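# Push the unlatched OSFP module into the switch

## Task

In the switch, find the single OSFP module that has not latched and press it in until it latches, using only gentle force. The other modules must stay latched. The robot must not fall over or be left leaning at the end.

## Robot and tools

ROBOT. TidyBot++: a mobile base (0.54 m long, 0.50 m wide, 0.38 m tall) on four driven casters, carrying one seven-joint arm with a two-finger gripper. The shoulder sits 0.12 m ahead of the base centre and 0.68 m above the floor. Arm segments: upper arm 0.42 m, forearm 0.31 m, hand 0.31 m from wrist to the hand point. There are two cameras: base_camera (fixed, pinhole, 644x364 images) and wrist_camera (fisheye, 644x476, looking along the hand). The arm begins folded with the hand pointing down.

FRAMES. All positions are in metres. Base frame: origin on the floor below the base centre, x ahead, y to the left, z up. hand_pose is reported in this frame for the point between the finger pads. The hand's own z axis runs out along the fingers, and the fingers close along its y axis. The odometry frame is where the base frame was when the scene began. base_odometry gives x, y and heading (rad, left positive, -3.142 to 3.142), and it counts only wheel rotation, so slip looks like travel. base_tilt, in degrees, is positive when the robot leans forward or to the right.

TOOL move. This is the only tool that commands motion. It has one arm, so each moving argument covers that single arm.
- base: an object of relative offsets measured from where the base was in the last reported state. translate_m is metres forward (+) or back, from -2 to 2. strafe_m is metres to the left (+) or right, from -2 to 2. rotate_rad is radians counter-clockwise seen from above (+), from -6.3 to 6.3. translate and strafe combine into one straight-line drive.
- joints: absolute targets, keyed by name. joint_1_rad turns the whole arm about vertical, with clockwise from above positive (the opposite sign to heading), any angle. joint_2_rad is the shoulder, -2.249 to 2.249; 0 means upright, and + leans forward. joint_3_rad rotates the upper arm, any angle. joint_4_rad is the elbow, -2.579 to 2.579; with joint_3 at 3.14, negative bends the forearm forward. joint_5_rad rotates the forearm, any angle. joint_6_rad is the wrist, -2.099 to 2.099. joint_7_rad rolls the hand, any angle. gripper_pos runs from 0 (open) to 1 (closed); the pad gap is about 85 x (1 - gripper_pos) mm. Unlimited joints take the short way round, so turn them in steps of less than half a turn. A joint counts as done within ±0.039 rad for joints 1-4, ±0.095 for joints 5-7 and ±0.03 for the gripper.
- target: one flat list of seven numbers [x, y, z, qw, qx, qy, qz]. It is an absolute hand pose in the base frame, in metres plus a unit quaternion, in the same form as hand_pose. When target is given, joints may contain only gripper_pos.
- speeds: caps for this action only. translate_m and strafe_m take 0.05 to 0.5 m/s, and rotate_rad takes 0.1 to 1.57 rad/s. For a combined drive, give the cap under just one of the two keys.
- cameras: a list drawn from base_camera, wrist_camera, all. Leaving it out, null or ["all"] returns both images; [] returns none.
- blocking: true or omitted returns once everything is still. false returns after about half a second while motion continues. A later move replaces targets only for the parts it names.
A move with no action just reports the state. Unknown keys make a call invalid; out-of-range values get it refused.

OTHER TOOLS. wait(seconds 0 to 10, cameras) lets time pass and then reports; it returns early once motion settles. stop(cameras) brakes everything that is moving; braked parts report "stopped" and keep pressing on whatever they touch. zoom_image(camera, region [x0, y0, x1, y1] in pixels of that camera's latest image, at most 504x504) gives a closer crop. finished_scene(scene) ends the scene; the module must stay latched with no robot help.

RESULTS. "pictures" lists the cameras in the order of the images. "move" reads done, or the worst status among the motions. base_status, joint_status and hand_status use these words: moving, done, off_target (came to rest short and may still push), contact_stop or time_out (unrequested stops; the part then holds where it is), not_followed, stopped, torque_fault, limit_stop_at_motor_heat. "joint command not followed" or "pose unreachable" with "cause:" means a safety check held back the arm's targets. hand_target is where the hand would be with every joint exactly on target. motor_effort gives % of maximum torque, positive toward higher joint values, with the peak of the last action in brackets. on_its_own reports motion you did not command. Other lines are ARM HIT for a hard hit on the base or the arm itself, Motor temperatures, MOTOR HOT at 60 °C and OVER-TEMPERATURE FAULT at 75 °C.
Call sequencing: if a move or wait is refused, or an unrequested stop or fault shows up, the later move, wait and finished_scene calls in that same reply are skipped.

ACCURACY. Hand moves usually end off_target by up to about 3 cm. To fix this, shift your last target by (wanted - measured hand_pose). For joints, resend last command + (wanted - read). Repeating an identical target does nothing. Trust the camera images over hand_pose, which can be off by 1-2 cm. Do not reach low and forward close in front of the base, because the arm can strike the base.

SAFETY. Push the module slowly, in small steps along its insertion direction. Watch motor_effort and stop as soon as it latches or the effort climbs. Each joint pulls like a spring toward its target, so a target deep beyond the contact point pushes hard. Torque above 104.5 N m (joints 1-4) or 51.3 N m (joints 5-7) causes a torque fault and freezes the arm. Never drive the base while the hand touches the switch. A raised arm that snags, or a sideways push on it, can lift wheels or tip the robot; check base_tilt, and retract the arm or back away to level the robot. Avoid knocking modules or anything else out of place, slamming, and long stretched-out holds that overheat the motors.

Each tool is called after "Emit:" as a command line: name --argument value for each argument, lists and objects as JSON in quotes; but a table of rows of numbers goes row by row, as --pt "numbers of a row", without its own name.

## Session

Emit:
move

Scene clock: 0.00 s.
Motor temperatures (°C): [28 30 27 28 40 36 39]
base_odometry: x=+0.000 y=+0.000 heading=+0.000
base_tilt: forward=+0.2 right=+0.1
base_status: not commanded
joint_positions: joint_1_rad=-0.031 joint_2_rad=-0.310 joint_3_rad=+3.144 joint_4_rad=-2.510 joint_5_rad=+0.023 joint_6_rad=-0.869 joint_7_rad=+1.545 gripper_pos=+0.000
joint_status: not commanded
motor_effort: joint_1_rad=+0 joint_2_rad=-2 joint_3_rad=-1 joint_4_rad=+14 joint_5_rad=+1 joint_6_rad=+0 joint_7_rad=+2
hand_pose: x=+0.2674 y=+0.0002 z=+0.5870 quat_wxyz=(+0.008, +0.999, +0.008, +0.036) (m; base frame)
hand_target: x=+0.2684 y=+0.0002 z=+0.5875 quat_wxyz=(+0.008, +0.999, +0.008, +0.037) (m; base frame)
hand_status: not commanded
pictures: base_camera, wrist_camera
camera_calibration:
wrist_camera: T_world_to_cam=[[-0.0234149, -0.999616, -0.0148405, 0.0210109], [-0.992878, 0.0249865, -0.116486, 0.394593], [0.116812, 0.0120073, -0.993081, 0.687857], [0, 0, 0, 1]] pos_world=[0.311925, 0.00288401, 0.729374]

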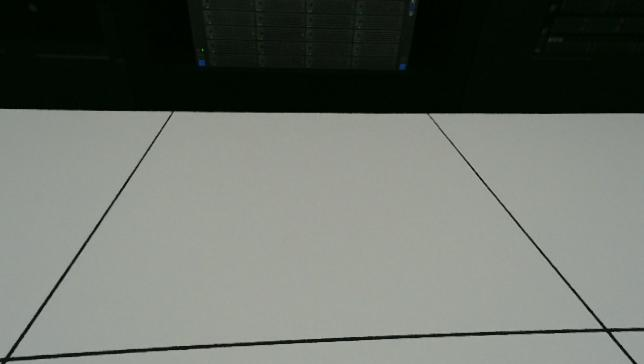

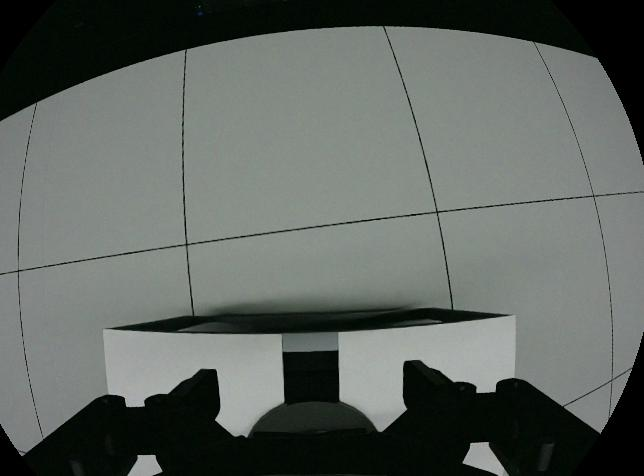

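Emit:
move --cameras '["all"]'

Scene clock: 17.50 s.
Motor temperatures (°C): [28 29 27 28 40 36 39]
base_odometry: x=+0.000 y=+0.000 heading=+0.000
base_tilt: forward=+0.2 right=+0.1
base_status: not commanded
joint_positions: joint_1_rad=-0.031 joint_2_rad=-0.310 joint_3_rad=+3.144 joint_4_rad=-2.510 joint_5_rad=+0.023 joint_6_rad=-0.869 joint_7_rad=+1.545 gripper_pos=+0.000
joint_status: not commanded
motor_effort: joint_1_rad=+0 joint_2_rad=-2 joint_3_rad=-1 joint_4_rad=+14 joint_5_rad=+1 joint_6_rad=+1 joint_7_rad=+2
hand_pose: x=+0.2674 y=+0.0002 z=+0.5870 quat_wxyz=(+0.008, +0.999, +0.008, +0.036) (m; base frame)
hand_target: x=+0.2684 y=+0.0002 z=+0.5875 quat_wxyz=(+0.008, +0.999, +0.008, +0.037) (m; base frame)
hand_status: not commanded
pictures: base_camera, wrist_camera
camera_calibration:
wrist_camera: T_world_to_cam=[[-0.0234149, -0.999616, -0.0148405, 0.0210109], [-0.992878, 0.0249865, -0.116486, 0.394593], [0.116812, 0.0120073, -0.993081, 0.687857], [0, 0, 0, 1]] pos_world=[0.311925, 0.00288401, 0.729374]

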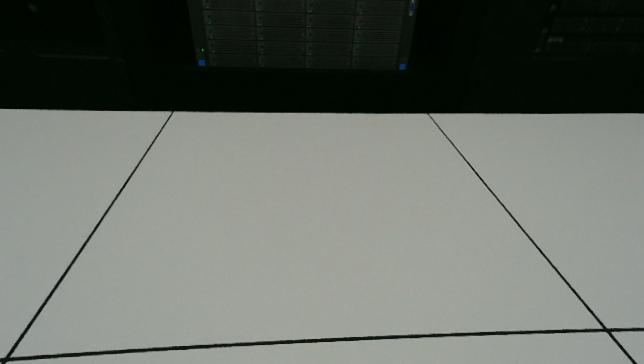

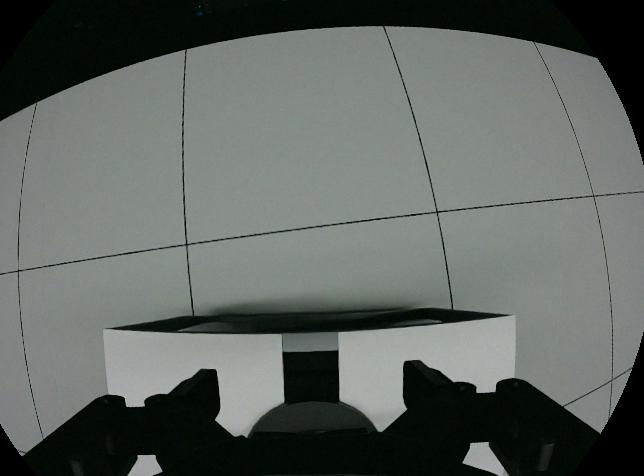

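Emit:
move --joints '{"joint_1_rad": 0.0, "joint_2_rad": 0.2, "joint_3_rad": 3.14, "joint_4_rad": -2.0, "joint_5_rad": 0.0, "joint_6_rad": 0.2, "joint_7_rad": 1.57, "gripper_pos": 1}' --cameras '["all"]'

Scene clock: 27.30 s.
Motor temperatures (°C): [28 29 27 28 40 36 39]
move: done
base_odometry: x=+0.000 y=+0.000 heading=+0.000
base_tilt: forward=+0.2 right=+0.1
base_status: not commanded
joint_positions: joint_1_rad=-0.020 joint_2_rad=+0.193 joint_3_rad=+3.144 joint_4_rad=-2.026 joint_5_rad=+0.023 joint_6_rad=+0.139 joint_7_rad=+1.545 gripper_pos=+0.999
joint_status: all done
motor_effort: joint_1_rad=+0(2) joint_2_rad=-23(25) joint_3_rad=+0(2) joint_4_rad=+18(19) joint_5_rad=+1(2) joint_6_rad=+7(8) joint_7_rad=+2(2)
hand_pose: x=+0.7219 y=+0.0129 z=+0.7529 quat_wxyz=(-0.006, +0.862, +0.007, +0.506) (m; base frame)
hand_target: x=+0.7398 y=+0.0023 z=+0.7796 quat_wxyz=(-0.001, +0.841, +0.000, +0.540) (m; base frame)
hand_status: not commanded
pictures: base_camera, wrist_camera
camera_calibration:
wrist_camera: T_world_to_cam=[[0.0224939, -0.99829, -0.0539621, 0.0430785], [-0.449608, 0.0381082, -0.892413, 1.05673], [0.892943, 0.0443356, -0.447982, -0.171728], [0, 0, 0, 1]] pos_world=[0.627487, 0.0103486, 0.86843]

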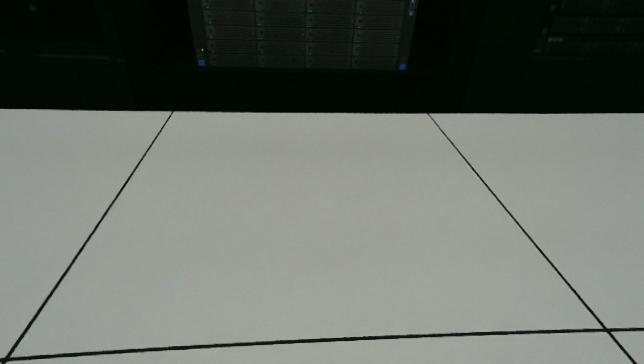

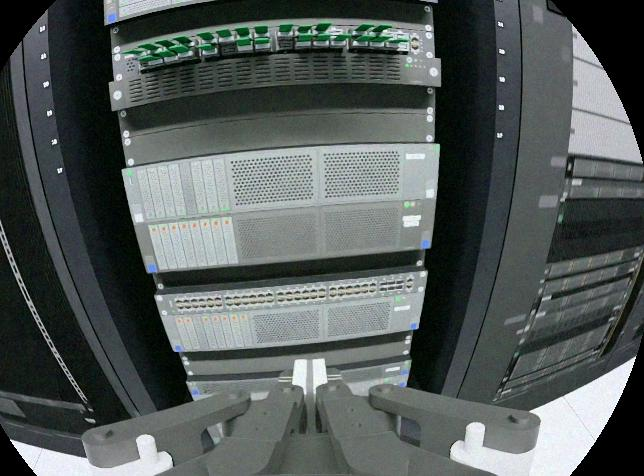

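Emit:
zoom_image --camera "wrist_camera" --region '[100, 0, 450, 120]'

Scaled by 1.440.

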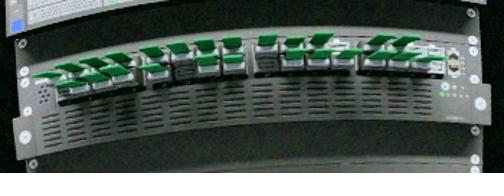

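Emit:
move --joints '{"joint_1_rad": 0.02, "joint_2_rad": 0.1, "joint_3_rad": 3.14, "joint_4_rad": -1.9, "joint_5_rad": 0.0, "joint_6_rad": 0.46, "joint_7_rad": 1.57}' --cameras '["wrist_camera"]'

Emit:
zoom_image --camera "wrist_camera" --region '[100, 120, 500, 360]'

Scene clock: 33.60 s.
Motor temperatures (°C): [28 29 27 28 40 36 39]
move: done
base_odometry: x=+0.000 y=+0.000 heading=+0.000
base_tilt: forward=+0.2 right=+0.1
base_status: not commanded
joint_positions: joint_1_rad=+0.002 joint_2_rad=+0.113 joint_3_rad=+3.144 joint_4_rad=-1.912 joint_5_rad=+0.023 joint_6_rad=+0.404 joint_7_rad=+1.545 gripper_pos=+0.999
joint_status: all done
motor_effort: joint_1_rad=+0(2) joint_2_rad=-23(27) joint_3_rad=-1(1) joint_4_rad=+21(22) joint_5_rad=+1(2) joint_6_rad=+9(10) joint_7_rad=+1(2)
hand_pose: x=+0.7597 y=+0.0015 z=+0.9464 quat_wxyz=(-0.003, +0.725, +0.000, +0.689) (m; base frame)
hand_target: x=+0.7579 y=-0.0105 z=+0.9792 quat_wxyz=(+0.006, +0.696, -0.007, +0.718) (m; base frame)
hand_status: not commanded
pictures: wrist_camera
camera_calibration:
wrist_camera: T_world_to_cam=[[0.030138, -0.998384, -0.0481703, 0.0299956], [-0.00685289, 0.0479847, -0.998825, 1.01112], [0.999522, 0.0304327, -0.00539566, -0.618072], [0, 0, 0, 1]] pos_world=[0.623802, 0.00023837, 1.00804]

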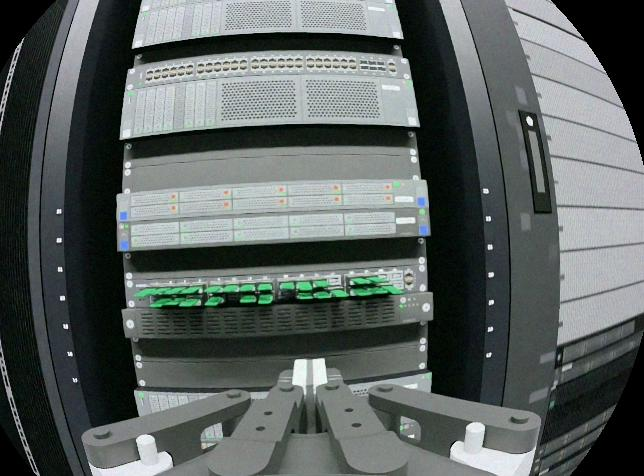

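Scaled by 1.260.

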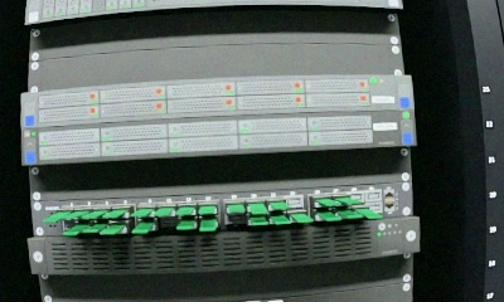

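Emit:
move --base '{"rotate_rad": 0.09}' --speeds '{"rotate_rad": 0.3}' --cameras '["all"]'

Emit:
zoom_image --camera "wrist_camera" --region '[140, 240, 460, 360]'

Scene clock: 49.30 s.
Motor temperatures (°C): [28 29 27 28 40 36 39]
move: done
base_odometry: x=+0.000 y=+0.000 heading=+0.090
base_tilt: forward=+0.2 right=+0.1
base_status: done
joint_positions: joint_1_rad=+0.012 joint_2_rad=+0.113 joint_3_rad=+3.136 joint_4_rad=-1.912 joint_5_rad=+0.023 joint_6_rad=+0.404 joint_7_rad=+1.545 gripper_pos=+0.999
joint_status: not commanded
motor_effort: joint_1_rad=+0(3) joint_2_rad=-24(24) joint_3_rad=+0(3) joint_4_rad=+21(21) joint_5_rad=+1(1) joint_6_rad=+8(9) joint_7_rad=+2(2)
hand_pose: x=+0.7596 y=-0.0004 z=+0.9464 quat_wxyz=(-0.003, +0.725, -0.001, +0.689) (m; base frame)
hand_target: x=+0.7579 y=-0.0105 z=+0.9792 quat_wxyz=(+0.006, +0.696, -0.007, +0.718) (m; base frame)
hand_status: not commanded
pictures: base_camera, wrist_camera
camera_calibration:
wrist_camera: T_world_to_cam=[[0.0275208, -0.998419, -0.0490189, 0.0308839], [-0.00653715, 0.0488567, -0.998784, 1.01101], [0.9996, 0.0278078, -0.00518224, -0.618189], [0, 0, 0, 1]] pos_world=[0.623701, -0.00136885, 1.00809]

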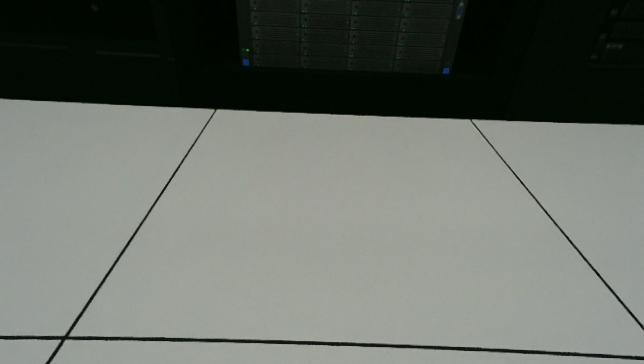

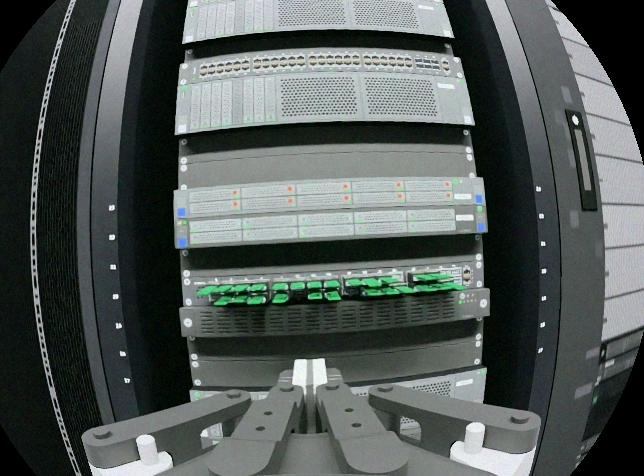

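Scaled by 1.575.

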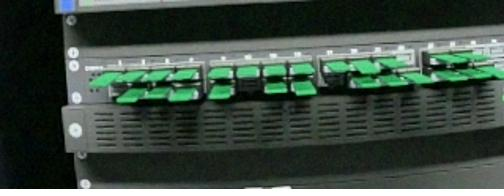

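Emit:
zoom_image --camera "wrist_camera" --region '[185, 260, 335, 320]'

Emit:
zoom_image --camera "wrist_camera" --region '[325, 250, 475, 310]'

Scaled by 3.360.

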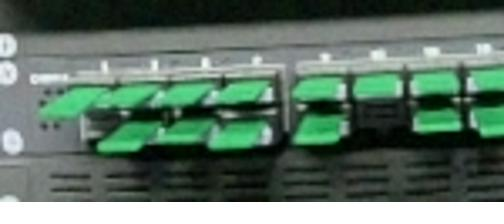

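Scaled by 3.360.

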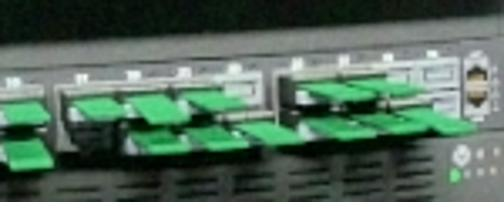

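Emit:
move --joints '{"joint_1_rad": 0.0, "joint_2_rad": 0.26, "joint_3_rad": 3.14, "joint_4_rad": -1.82, "joint_5_rad": 0.0, "joint_6_rad": 0.59, "joint_7_rad": -1.57}' --cameras '["wrist_camera"]'

Scene clock: 84.33 s.
Motor temperatures (°C): [28 30 27 29 40 36 39]
move: done
base_odometry: x=+0.000 y=+0.000 heading=+0.090
base_tilt: forward=+0.2 right=+0.1
base_status: not commanded
joint_positions: joint_1_rad=+0.012 joint_2_rad=+0.251 joint_3_rad=+3.136 joint_4_rad=-1.850 joint_5_rad=+0.023 joint_6_rad=+0.532 joint_7_rad=-1.519 gripper_pos=+0.999
joint_status: all done
motor_effort: joint_1_rad=+0(2) joint_2_rad=-28(28) joint_3_rad=-1(2) joint_4_rad=+20(22) joint_5_rad=+1(2) joint_6_rad=+8(9) joint_7_rad=+2(3)
hand_pose: x=+0.8060 y=-0.0002 z=+0.9308 quat_wxyz=(-0.707, +0.027, -0.706, +0.023) (m; base frame)
hand_target: x=+0.8119 y=+0.0023 z=+0.9603 quat_wxyz=(-0.735, +0.001, -0.678, +0.000) (m; base frame)
hand_status: not commanded
pictures: wrist_camera
camera_calibration:
wrist_camera: T_world_to_cam=[[0.0232692, 0.999313, -0.0288418, 0.0141066], [0.0423463, 0.0278385, 0.998715, -0.902962], [0.998832, -0.0244606, -0.0416694, -0.630059], [0, 0, 0, 1]] pos_world=[0.667232, -0.00437151, 0.875954]

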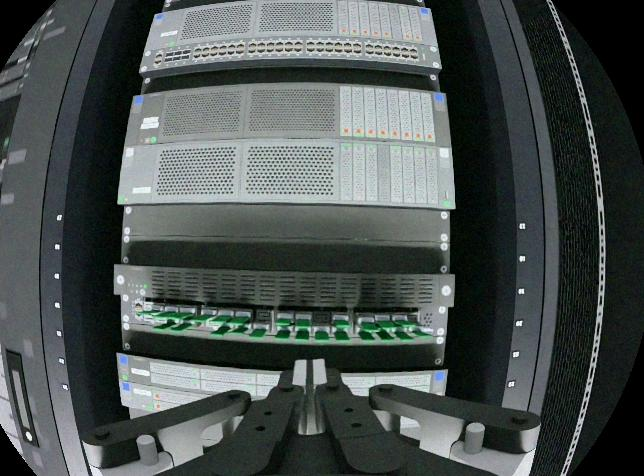

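Emit:
zoom_image --camera "wrist_camera" --region '[125, 290, 285, 350]'

Emit:
zoom_image --camera "wrist_camera" --region '[270, 290, 430, 350]'

Scaled by 3.150.

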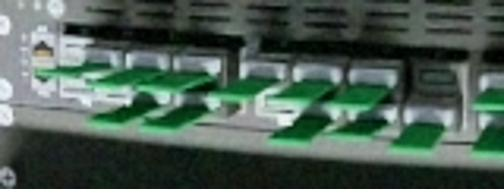

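Scaled by 3.150.

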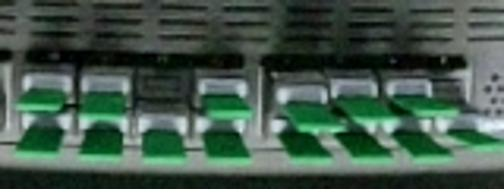

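Emit:
move --base '{"translate_m": 0.1, "strafe_m": -0.02}' --speeds '{"translate_m": 0.15}' --cameras '["wrist_camera"]'

Emit:
zoom_image --camera "wrist_camera" --region '[70, 310, 230, 370]'

Emit:
zoom_image --camera "wrist_camera" --region '[210, 310, 370, 370]'

Emit:
zoom_image --camera "wrist_camera" --region '[350, 310, 510, 370]'

Scene clock: 91.60 s.
Motor temperatures (°C): [28 30 27 29 40 36 39]
move: done
base_odometry: x=+0.102 y=-0.011 heading=+0.091
base_tilt: forward=+0.2 right=+0.1
base_status: done
joint_positions: joint_1_rad=+0.012 joint_2_rad=+0.260 joint_3_rad=+3.136 joint_4_rad=-1.846 joint_5_rad=+0.023 joint_6_rad=+0.534 joint_7_rad=-1.519 gripper_pos=+0.999
joint_status: not commanded
motor_effort: joint_1_rad=+0(1) joint_2_rad=-28(30) joint_3_rad=-1(2) joint_4_rad=+20(21) joint_5_rad=+1(1) joint_6_rad=+9(9) joint_7_rad=+1(2)
hand_pose: x=+0.8089 y=-0.0002 z=+0.9273 quat_wxyz=(-0.706, +0.026, -0.707, +0.023) (m; base frame)
hand_target: x=+0.8119 y=+0.0023 z=+0.9603 quat_wxyz=(-0.735, +0.001, -0.678, +0.000) (m; base frame)
hand_status: not commanded
pictures: wrist_camera
camera_calibration:
wrist_camera: T_world_to_cam=[[0.023085, 0.99933, -0.0284005, 0.0136633], [0.0456533, 0.0273247, 0.998584, -0.902212], [0.998691, -0.0243489, -0.044992, -0.629894], [0, 0, 0, 1]] pos_world=[0.669943, -0.00433872, 0.872982]

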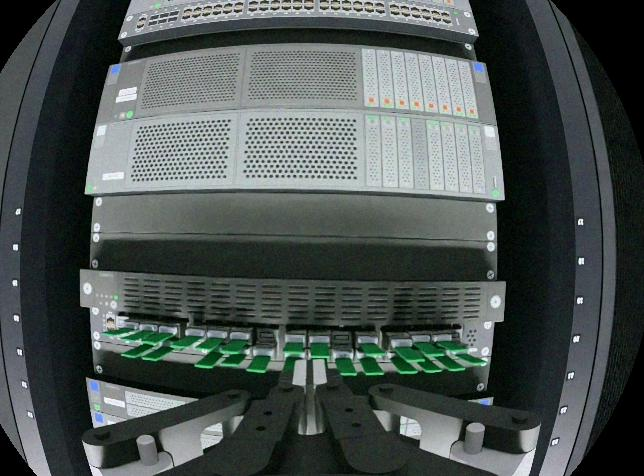

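Scaled by 3.150.

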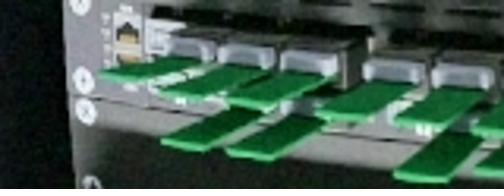

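Scaled by 3.150.

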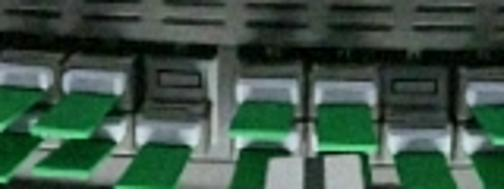

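Scaled by 3.150.

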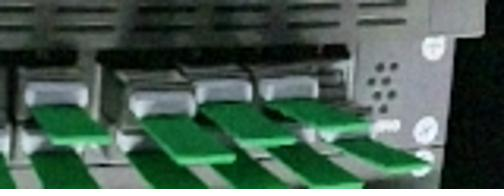

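Emit:
move --base '{"strafe_m": 0.09}' --speeds '{"strafe_m": 0.15}' --cameras '["wrist_camera"]'

Emit:
zoom_image --camera "wrist_camera" --region '[220, 310, 320, 370]'

Emit:
zoom_image --camera "wrist_camera" --region '[300, 310, 400, 370]'

Emit:
zoom_image --camera "wrist_camera" --region '[140, 310, 240, 370]'

Scene clock: 101.27 s.
Motor temperatures (°C): [28 30 27 29 40 36 39]
move: done
base_odometry: x=+0.094 y=+0.079 heading=+0.091
base_tilt: forward=+0.2 right=+0.0
base_status: done
joint_positions: joint_1_rad=+0.007 joint_2_rad=+0.260 joint_3_rad=+3.137 joint_4_rad=-1.846 joint_5_rad=+0.023 joint_6_rad=+0.534 joint_7_rad=-1.519 gripper_pos=+0.999
joint_status: not commanded
motor_effort: joint_1_rad=+0(3) joint_2_rad=-28(29) joint_3_rad=+0(3) joint_4_rad=+20(21) joint_5_rad=+1(1) joint_6_rad=+9(9) joint_7_rad=+1(2)
hand_pose: x=+0.8089 y=+0.0026 z=+0.9275 quat_wxyz=(-0.706, +0.028, -0.707, +0.022) (m; base frame)
hand_target: x=+0.8119 y=+0.0023 z=+0.9603 quat_wxyz=(-0.735, +0.001, -0.678, +0.000) (m; base frame)
hand_status: not commanded
pictures: wrist_camera
camera_calibration:
wrist_camera: T_world_to_cam=[[0.0191175, 0.999406, -0.0286654, 0.0143099], [0.0450285, 0.0277809, 0.998599, -0.901944], [0.998803, -0.0203814, -0.0444706, -0.630419], [0, 0, 0, 1]] pos_world=[0.670004, -0.00209349, 0.873056]

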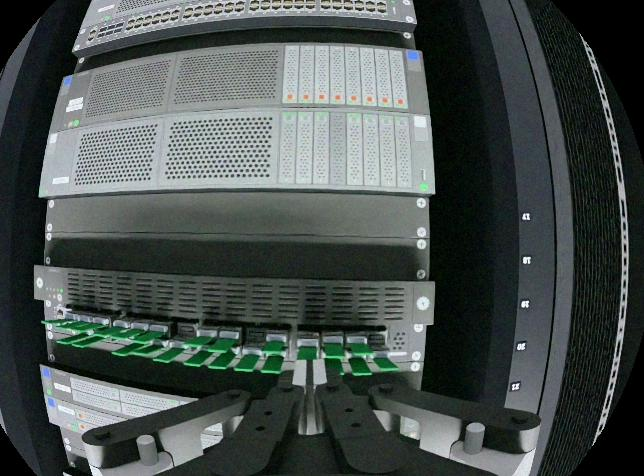

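Scaled by 5.040.

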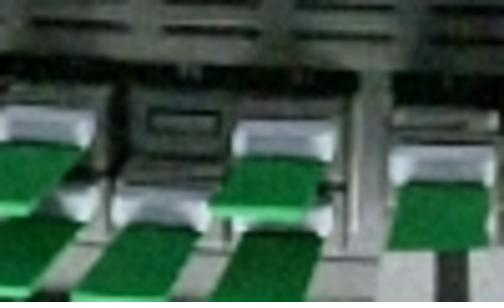

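Scaled by 5.040.

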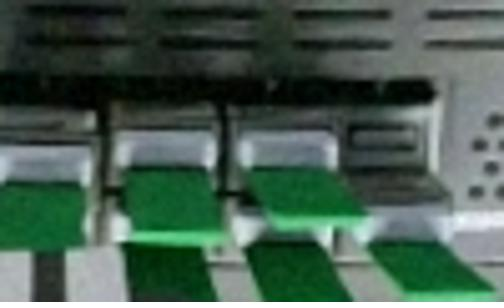

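Scaled by 5.040.

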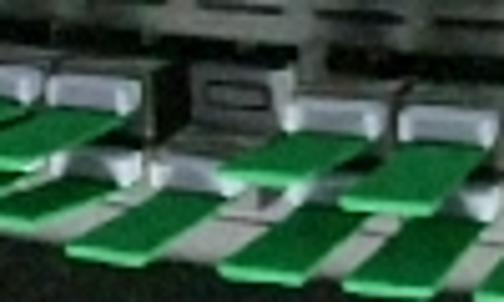

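Emit:
move --joints '{"joint_4_rad": -1.726, "joint_6_rad": 0.40}' --cameras '["wrist_camera"]'

Emit:
zoom_image --camera "wrist_camera" --region '[250, 300, 370, 372]'

Scene clock: 128.40 s.
Motor temperatures (°C): [28 30 27 29 40 36 39]
move: done
base_odometry: x=+0.094 y=+0.079 heading=+0.091
base_tilt: forward=+0.2 right=+0.1
base_status: not commanded
joint_positions: joint_1_rad=+0.007 joint_2_rad=+0.260 joint_3_rad=+3.137 joint_4_rad=-1.751 joint_5_rad=+0.023 joint_6_rad=+0.444 joint_7_rad=-1.519 gripper_pos=+0.999
joint_status: all done
motor_effort: joint_1_rad=+0(1) joint_2_rad=-29(29) joint_3_rad=+0(2) joint_4_rad=+21(21) joint_5_rad=+1(1) joint_6_rad=+9(9) joint_7_rad=+2(2)
hand_pose: x=+0.8229 y=+0.0020 z=+0.9558 quat_wxyz=(-0.708, +0.028, -0.705, +0.023) (m; base frame)
hand_target: x=+0.8261 y=+0.0023 z=+0.9569 quat_wxyz=(-0.702, +0.001, -0.712, +0.000) (m; base frame)
hand_status: not commanded
pictures: wrist_camera
camera_calibration:
wrist_camera: T_world_to_cam=[[0.0211085, 0.999341, -0.0295323, 0.0146804], [0.0393605, 0.0286853, 0.998813, -0.926355], [0.999002, -0.0222458, -0.038729, -0.648876], [0, 0, 0, 1]] pos_world=[0.68438, -0.00253272, 0.900559]

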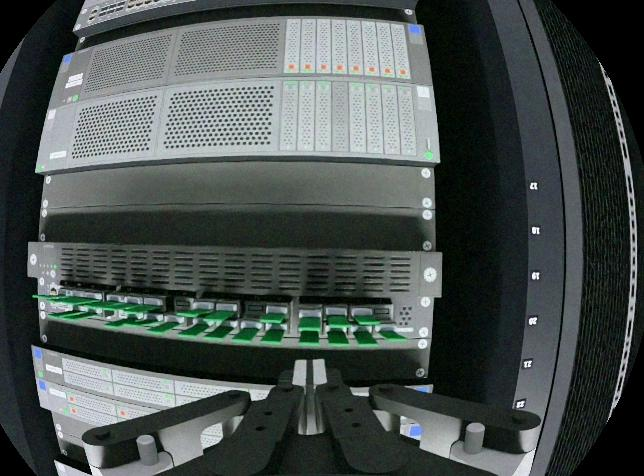

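Scaled by 4.200.

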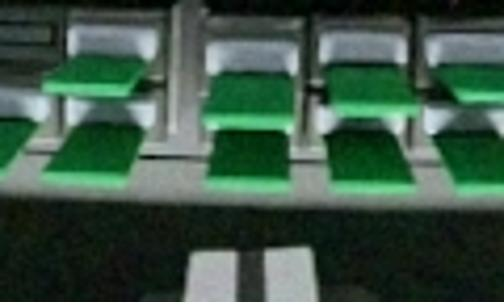

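Emit:
zoom_image --camera "wrist_camera" --region '[290, 300, 400, 340]'

Emit:
zoom_image --camera "wrist_camera" --region '[200, 290, 320, 350]'

Scaled by 4.582.

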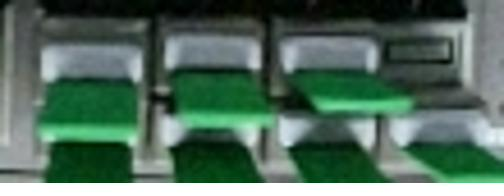

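Scaled by 4.200.

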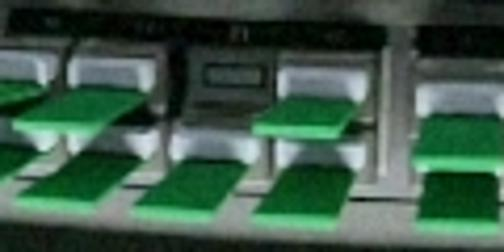

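Emit:
move --base '{"translate_m": 0.08}' --speeds '{"translate_m": 0.1}' --joints '{"joint_2_rad": 0.27}' --cameras '["wrist_camera"]'

Emit:
zoom_image --camera "wrist_camera" --region '[250, 300, 370, 372]'

Scene clock: 149.43 s.
Motor temperatures (°C): [28 30 27 30 40 36 39]
move: done
base_odometry: x=+0.173 y=+0.086 heading=+0.091
base_tilt: forward=+0.2 right=+0.1
base_status: done
joint_positions: joint_1_rad=+0.007 joint_2_rad=+0.265 joint_3_rad=+3.137 joint_4_rad=-1.750 joint_5_rad=+0.023 joint_6_rad=+0.444 joint_7_rad=-1.519 gripper_pos=+0.999
joint_status: all done
motor_effort: joint_1_rad=+0(1) joint_2_rad=-26(31) joint_3_rad=-1(2) joint_4_rad=+22(23) joint_5_rad=+1(1) joint_6_rad=+8(9) joint_7_rad=+2(2)
hand_pose: x=+0.8244 y=+0.0020 z=+0.9526 quat_wxyz=(-0.707, +0.028, -0.707, +0.023) (m; base frame)
hand_target: x=+0.8288 y=+0.0023 z=+0.9498 quat_wxyz=(-0.698, +0.001, -0.716, +0.000) (m; base frame)
hand_status: not commanded
pictures: wrist_camera
camera_calibration:
wrist_camera: T_world_to_cam=[[0.0209769, 0.999342, -0.0295971, 0.0147367], [0.0439454, 0.0286534, 0.998623, -0.926792], [0.998814, -0.0222487, -0.0433155, -0.645891], [0, 0, 0, 1]] pos_world=[0.685544, -0.0025415, 0.897974]

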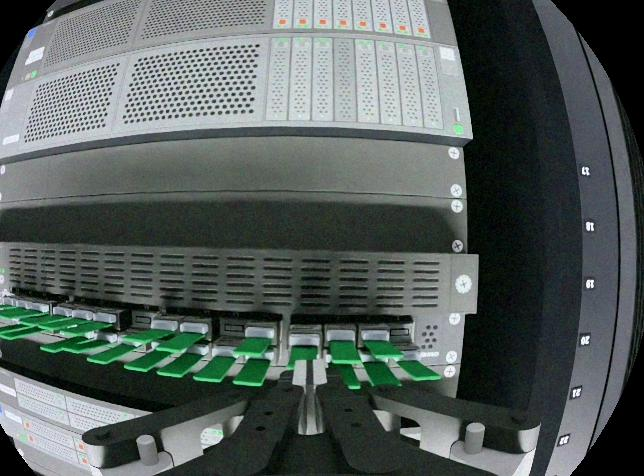

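Scaled by 4.200.

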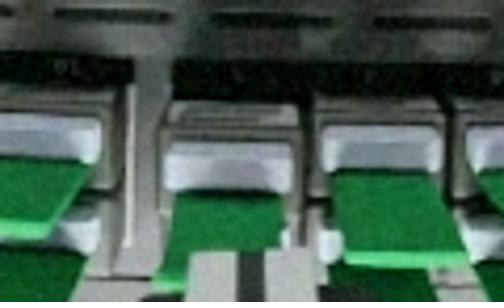

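Emit:
move --base '{"translate_m": 0.02, "strafe_m": -0.004}' --speeds '{"translate_m": 0.05}' --cameras '["wrist_camera"]'

Emit:
zoom_image --camera "wrist_camera" --region '[250, 310, 370, 382]'

Scene clock: 160.70 s.
Motor temperatures (°C): [28 30 27 30 40 36 39]
move: done
base_odometry: x=+0.194 y=+0.084 heading=+0.091
base_tilt: forward=+0.2 right=+0.1
base_status: done
joint_positions: joint_1_rad=+0.006 joint_2_rad=+0.267 joint_3_rad=+3.137 joint_4_rad=-1.750 joint_5_rad=+0.023 joint_6_rad=+0.441 joint_7_rad=-1.519 gripper_pos=+0.999
joint_status: not commanded
motor_effort: joint_1_rad=+2(3) joint_2_rad=-28(30) joint_3_rad=+2(2) joint_4_rad=+24(25) joint_5_rad=+0(1) joint_6_rad=+9(10) joint_7_rad=+2(2)
hand_pose: x=+0.8249 y=+0.0025 z=+0.9502 quat_wxyz=(-0.705, +0.028, -0.708, +0.022) (m; base frame)
hand_target: x=+0.8288 y=+0.0023 z=+0.9498 quat_wxyz=(-0.698, +0.001, -0.716, +0.000) (m; base frame)
hand_status: not commanded
pictures: wrist_camera
camera_calibration:
wrist_camera: T_world_to_cam=[[0.0200657, 0.999359, -0.029647, 0.0148968], [0.0488976, 0.0286365, 0.998393, -0.928362], [0.998602, -0.0214831, -0.0482916, -0.641612], [0, 0, 0, 1]] pos_world=[0.685811, -0.002086, 0.896328]

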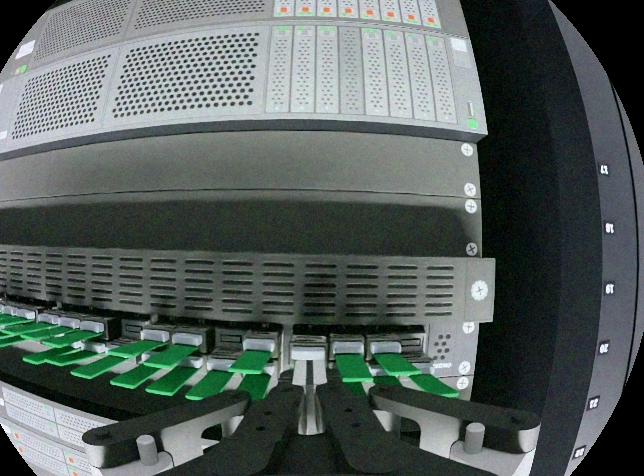

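Scaled by 4.200.

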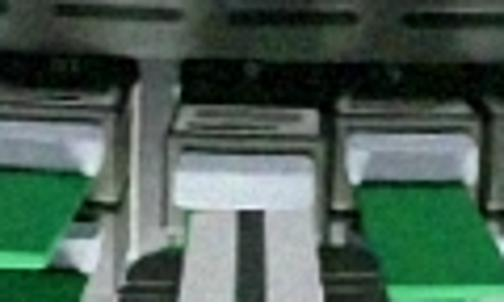

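Emit:
move --base '{"translate_m": 0.015}' --speeds '{"translate_m": 0.05}' --cameras '["wrist_camera"]'

Emit:
zoom_image --camera "wrist_camera" --region '[250, 310, 370, 382]'

Scene clock: 169.37 s.
Motor temperatures (°C): [28 30 27 30 40 36 39]
move: done
base_odometry: x=+0.209 y=+0.086 heading=+0.091
base_tilt: forward=+0.2 right=+0.0
base_status: done
joint_positions: joint_1_rad=+0.005 joint_2_rad=+0.266 joint_3_rad=+3.137 joint_4_rad=-1.750 joint_5_rad=+0.023 joint_6_rad=+0.441 joint_7_rad=-1.519 gripper_pos=+0.999
joint_status: not commanded
motor_effort: joint_1_rad=+2(4) joint_2_rad=-24(28) joint_3_rad=+2(2) joint_4_rad=+23(24) joint_5_rad=+0(1) joint_6_rad=+7(10) joint_7_rad=+2(2)
hand_pose: x=+0.8245 y=+0.0040 z=+0.9515 quat_wxyz=(-0.706, +0.029, -0.708, +0.022) (m; base frame)
hand_target: x=+0.8288 y=+0.0023 z=+0.9498 quat_wxyz=(-0.698, +0.001, -0.716, +0.000) (m; base frame)
hand_status: not commanded
pictures: wrist_camera
camera_calibration:
wrist_camera: T_world_to_cam=[[0.0180825, 0.999402, -0.0294823, 0.0150191], [0.0470193, 0.0286045, 0.998484, -0.928189], [0.99873, -0.0194413, -0.0464739, -0.642921], [0, 0, 0, 1]] pos_world=[0.685476, -0.000958962, 0.897346]

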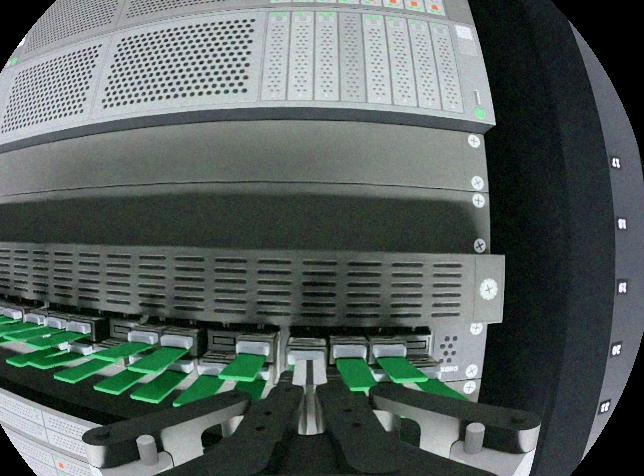

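Scaled by 4.200.

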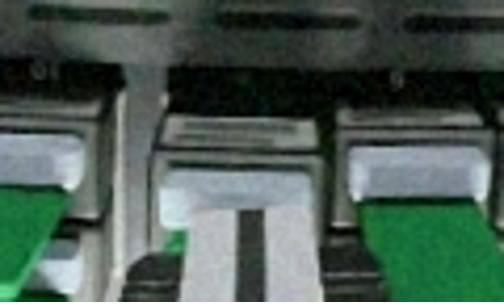

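Emit:
move --joints '{"joint_1_rad": 0.008}' --cameras '["wrist_camera"]'

Emit:
zoom_image --camera "wrist_camera" --region '[250, 310, 370, 382]'

Scene clock: 175.87 s.
Motor temperatures (°C): [28 31 27 30 40 36 39]
move: done
base_odometry: x=+0.209 y=+0.086 heading=+0.091
base_tilt: forward=+0.2 right=+0.1
base_status: not commanded
joint_positions: joint_1_rad=+0.005 joint_2_rad=+0.266 joint_3_rad=+3.137 joint_4_rad=-1.750 joint_5_rad=+0.023 joint_6_rad=+0.441 joint_7_rad=-1.519 gripper_pos=+0.999
joint_status: all done
motor_effort: joint_1_rad=+2(3) joint_2_rad=-24(24) joint_3_rad=+1(2) joint_4_rad=+22(23) joint_5_rad=+0(0) joint_6_rad=+8(8) joint_7_rad=+1(2)
hand_pose: x=+0.8245 y=+0.0040 z=+0.9515 quat_wxyz=(-0.706, +0.029, -0.708, +0.022) (m; base frame)
hand_target: x=+0.8288 y=-0.0034 z=+0.9498 quat_wxyz=(-0.698, -0.002, -0.716, +0.002) (m; base frame)
hand_status: not commanded
pictures: wrist_camera
camera_calibration:
wrist_camera: T_world_to_cam=[[0.0180825, 0.999402, -0.0294823, 0.0150191], [0.0470193, 0.0286045, 0.998484, -0.928189], [0.99873, -0.0194413, -0.0464739, -0.642921], [0, 0, 0, 1]] pos_world=[0.685476, -0.000958962, 0.897346]

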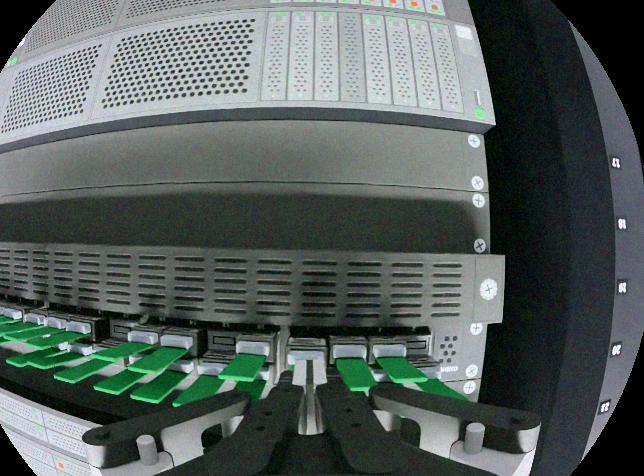

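Scaled by 4.200.

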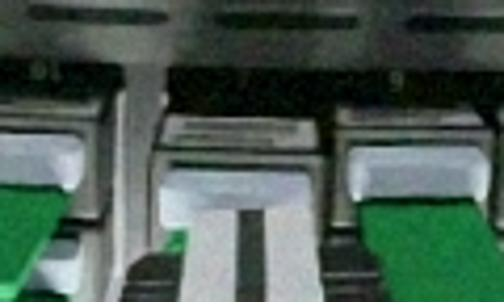

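Emit:
move --joints '{"joint_1_rad": 0.014}' --cameras '["wrist_camera"]'

Emit:
zoom_image --camera "wrist_camera" --region '[250, 310, 370, 382]'

Scene clock: 178.20 s.
Motor temperatures (°C): [28 31 27 30 40 36 39]
move: done
base_odometry: x=+0.209 y=+0.086 heading=+0.091
base_tilt: forward=+0.2 right=+0.1
base_status: not commanded
joint_positions: joint_1_rad=+0.005 joint_2_rad=+0.266 joint_3_rad=+3.137 joint_4_rad=-1.750 joint_5_rad=+0.023 joint_6_rad=+0.441 joint_7_rad=-1.519 gripper_pos=+0.999
joint_status: all done
motor_effort: joint_1_rad=+2(3) joint_2_rad=-24(24) joint_3_rad=+1(2) joint_4_rad=+23(23) joint_5_rad=+0(0) joint_6_rad=+7(8) joint_7_rad=+2(2)
hand_pose: x=+0.8245 y=+0.0040 z=+0.9515 quat_wxyz=(-0.706, +0.029, -0.708, +0.022) (m; base frame)
hand_target: x=+0.8287 y=-0.0076 z=+0.9498 quat_wxyz=(-0.698, -0.004, -0.716, +0.004) (m; base frame)
hand_status: not commanded
pictures: wrist_camera
camera_calibration:
wrist_camera: T_world_to_cam=[[0.0180825, 0.999402, -0.0294823, 0.0150191], [0.0470193, 0.0286045, 0.998484, -0.928189], [0.99873, -0.0194413, -0.0464739, -0.642921], [0, 0, 0, 1]] pos_world=[0.685476, -0.000958962, 0.897346]

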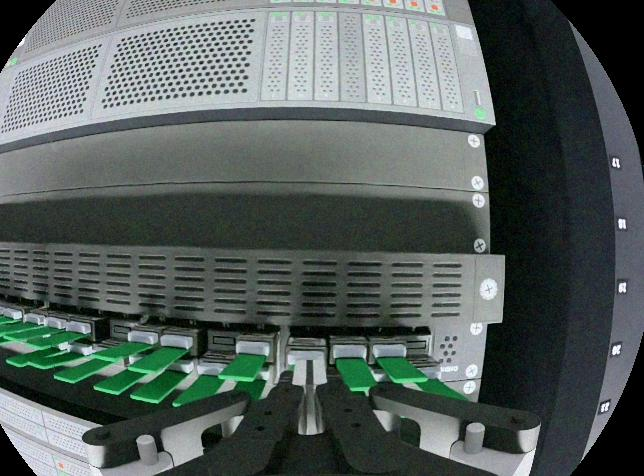

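Scaled by 4.200.

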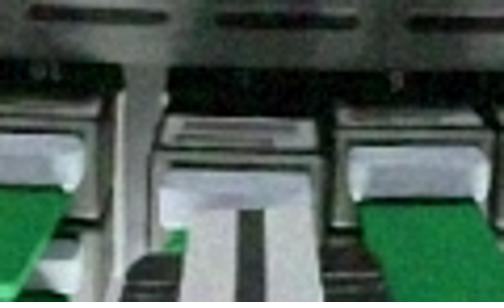

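Emit:
move --base '{"translate_m": 0.004, "strafe_m": -0.003}' --speeds '{"translate_m": 0.05}' --cameras '["wrist_camera"]'

Emit:
zoom_image --camera "wrist_camera" --region '[250, 310, 370, 382]'

Scene clock: 184.70 s.
Motor temperatures (°C): [28 31 27 30 40 36 39]
move: done
base_odometry: x=+0.213 y=+0.083 heading=+0.091
base_tilt: forward=+0.2 right=+0.1
base_status: done
joint_positions: joint_1_rad=+0.005 joint_2_rad=+0.263 joint_3_rad=+3.134 joint_4_rad=-1.750 joint_5_rad=+0.023 joint_6_rad=+0.441 joint_7_rad=-1.519 gripper_pos=+0.999
joint_status: not commanded
motor_effort: joint_1_rad=+2(5) joint_2_rad=-24(26) joint_3_rad=+2(4) joint_4_rad=+23(24) joint_5_rad=+0(1) joint_6_rad=+7(9) joint_7_rad=+1(2)
hand_pose: x=+0.8237 y=+0.0060 z=+0.9532 quat_wxyz=(-0.706, +0.029, -0.707, +0.020) (m; base frame)
hand_target: x=+0.8287 y=-0.0076 z=+0.9498 quat_wxyz=(-0.698, -0.004, -0.716, +0.004) (m; base frame)
hand_status: not commanded
pictures: wrist_camera
camera_calibration:
wrist_camera: T_world_to_cam=[[0.0148613, 0.999481, -0.0285889, 0.0147951], [0.0445788, 0.0279013, 0.998616, -0.928041], [0.998895, -0.0161152, -0.044141, -0.64447], [0, 0, 0, 1]] pos_world=[0.684909, 0.000720367, 0.898732]

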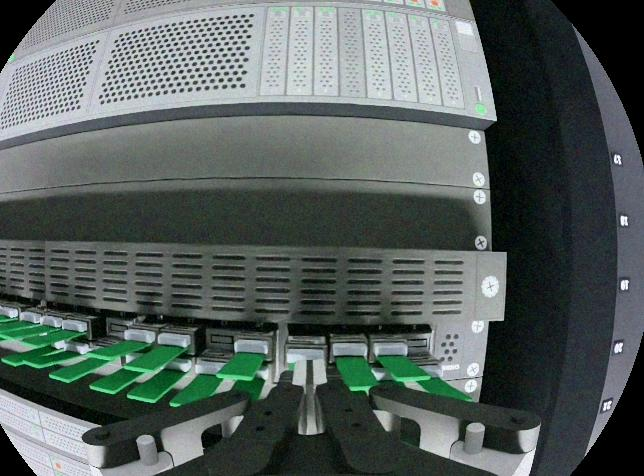

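Scaled by 4.200.

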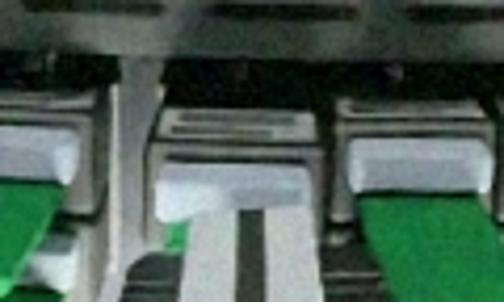

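Emit:
zoom_image --camera "wrist_camera" --region '[270, 335, 350, 395]'

Emit:
zoom_image --camera "wrist_camera" --region '[230, 320, 430, 440]'

Scaled by 6.300.

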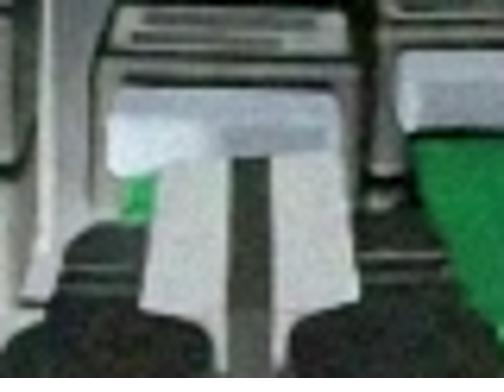

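Scaled by 2.520.

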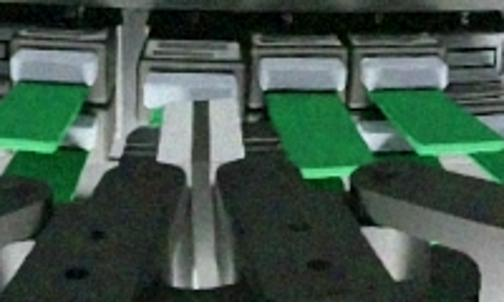

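Emit:
move --base '{"translate_m": 0.004}' --speeds '{"translate_m": 0.05}' --cameras '["wrist_camera"]'

Emit:
zoom_image --camera "wrist_camera" --region '[250, 310, 370, 382]'

Scene clock: 216.20 s.
Motor temperatures (°C): [28 31 27 30 40 36 39]
move: done
base_odometry: x=+0.217 y=+0.083 heading=+0.091
base_tilt: forward=+0.2 right=+0.1
base_status: done
joint_positions: joint_1_rad=+0.005 joint_2_rad=+0.262 joint_3_rad=+3.133 joint_4_rad=-1.750 joint_5_rad=+0.023 joint_6_rad=+0.441 joint_7_rad=-1.519 gripper_pos=+0.999
joint_status: not commanded
motor_effort: joint_1_rad=+1(4) joint_2_rad=-24(25) joint_3_rad=+1(3) joint_4_rad=+23(26) joint_5_rad=+0(1) joint_6_rad=+8(9) joint_7_rad=+2(2)
hand_pose: x=+0.8233 y=+0.0064 z=+0.9541 quat_wxyz=(-0.707, +0.030, -0.707, +0.020) (m; base frame)
hand_target: x=+0.8287 y=-0.0076 z=+0.9498 quat_wxyz=(-0.698, -0.004, -0.716, +0.004) (m; base frame)
hand_status: not commanded
pictures: wrist_camera
camera_calibration:
wrist_camera: T_world_to_cam=[[0.0143588, 0.999494, -0.0283838, 0.0147049], [0.0436439, 0.0277331, 0.998662, -0.928171], [0.998944, -0.0155784, -0.0432236, -0.644936], [0, 0, 0, 1]] pos_world=[0.684553, 0.000996631, 0.89947]

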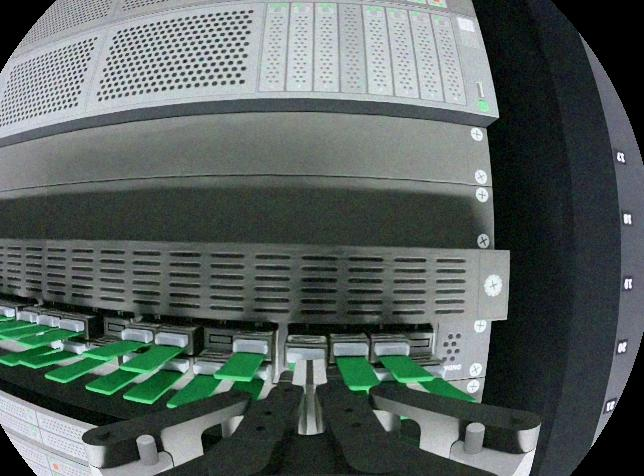

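Scaled by 4.200.

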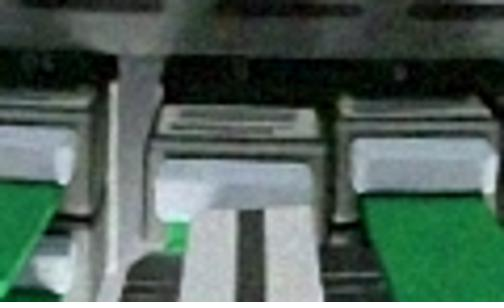

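Emit:
move --base '{"translate_m": -0.02}' --speeds '{"translate_m": 0.05}' --joints '{"joint_2_rad": 0.276}' --cameras '["wrist_camera"]'

Emit:
zoom_image --camera "wrist_camera" --region '[250, 310, 370, 382]'

Scene clock: 228.23 s.
Motor temperatures (°C): [28 31 27 30 40 36 39]
move: done
base_odometry: x=+0.197 y=+0.082 heading=+0.091
base_tilt: forward=+0.2 right=+0.1
base_status: done
joint_positions: joint_1_rad=+0.005 joint_2_rad=+0.265 joint_3_rad=+3.134 joint_4_rad=-1.750 joint_5_rad=+0.023 joint_6_rad=+0.438 joint_7_rad=-1.519 gripper_pos=+0.999
joint_status: all done
motor_effort: joint_1_rad=+0(3) joint_2_rad=-28(30) joint_3_rad=-1(2) joint_4_rad=+23(25) joint_5_rad=+1(1) joint_6_rad=+9(10) joint_7_rad=+1(2)
hand_pose: x=+0.8243 y=+0.0058 z=+0.9509 quat_wxyz=(-0.705, +0.029, -0.709, +0.020) (m; base frame)
hand_target: x=+0.8303 y=-0.0076 z=+0.9456 quat_wxyz=(-0.696, -0.004, -0.718, +0.004) (m; base frame)
hand_status: not commanded
pictures: wrist_camera
camera_calibration:
wrist_camera: T_world_to_cam=[[0.0151249, 0.999476, -0.0286321, 0.0148073], [0.0494071, 0.0278534, 0.99839, -0.929481], [0.998664, -0.0165152, -0.04896, -0.640382], [0, 0, 0, 1]] pos_world=[0.685225, 0.000513604, 0.897056]

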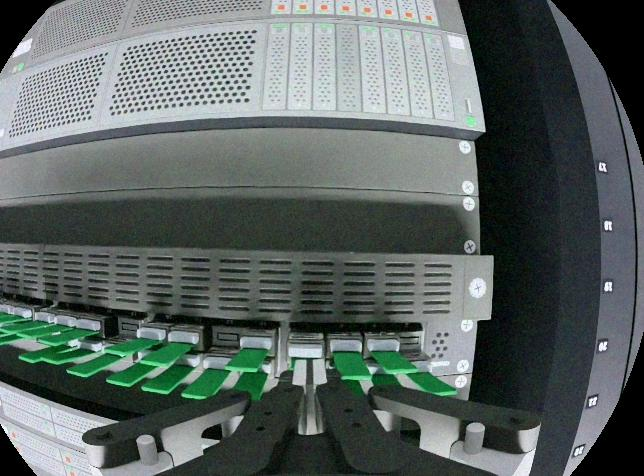

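Scaled by 4.200.

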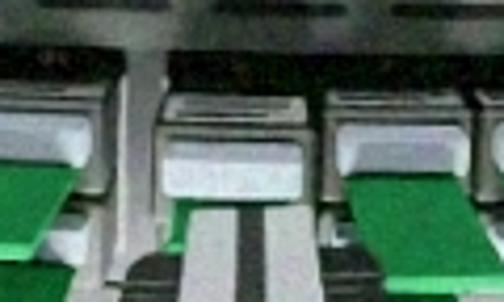

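Emit:
move --joints '{"joint_1_rad": 0.022, "joint_2_rad": 0.282}' --cameras '["wrist_camera"]'

Emit:
zoom_image --camera "wrist_camera" --region '[250, 310, 370, 382]'

Scene clock: 233.53 s.
Motor temperatures (°C): [28 31 27 30 40 36 39]
move: done
base_odometry: x=+0.197 y=+0.082 heading=+0.091
base_tilt: forward=+0.2 right=+0.1
base_status: not commanded
joint_positions: joint_1_rad=+0.006 joint_2_rad=+0.268 joint_3_rad=+3.134 joint_4_rad=-1.750 joint_5_rad=+0.023 joint_6_rad=+0.438 joint_7_rad=-1.519 gripper_pos=+0.999
joint_status: all done
motor_effort: joint_1_rad=+2(2) joint_2_rad=-27(29) joint_3_rad=+1(2) joint_4_rad=+24(24) joint_5_rad=+0(1) joint_6_rad=+9(10) joint_7_rad=+1(2)
hand_pose: x=+0.8249 y=+0.0050 z=+0.9493 quat_wxyz=(-0.704, +0.029, -0.709, +0.021) (m; base frame)
hand_target: x=+0.8318 y=-0.0134 z=+0.9413 quat_wxyz=(-0.694, -0.007, -0.720, +0.007) (m; base frame)
hand_status: not commanded
pictures: wrist_camera
camera_calibration:
wrist_camera: T_world_to_cam=[[0.0161223, 0.99946, -0.0286313, 0.0146881], [0.0516369, 0.0277645, 0.99828, -0.929671], [0.998536, -0.017573, -0.0511614, -0.638864], [0, 0, 0, 1]] pos_world=[0.685697, -0.0000950234, 0.895807]

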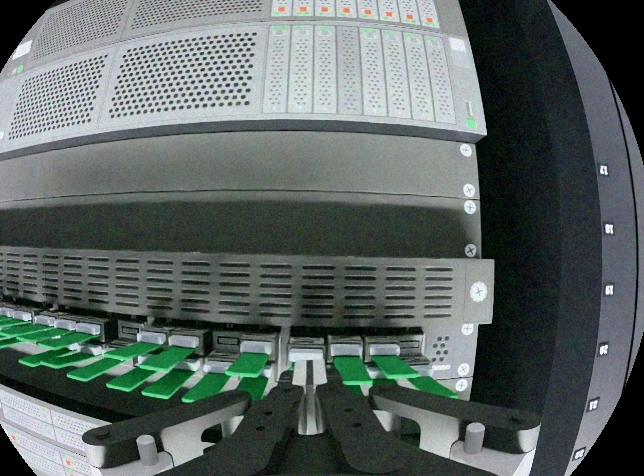

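Scaled by 4.200.

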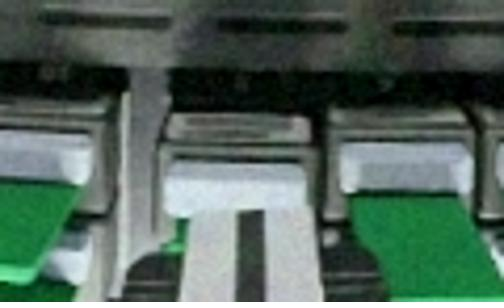

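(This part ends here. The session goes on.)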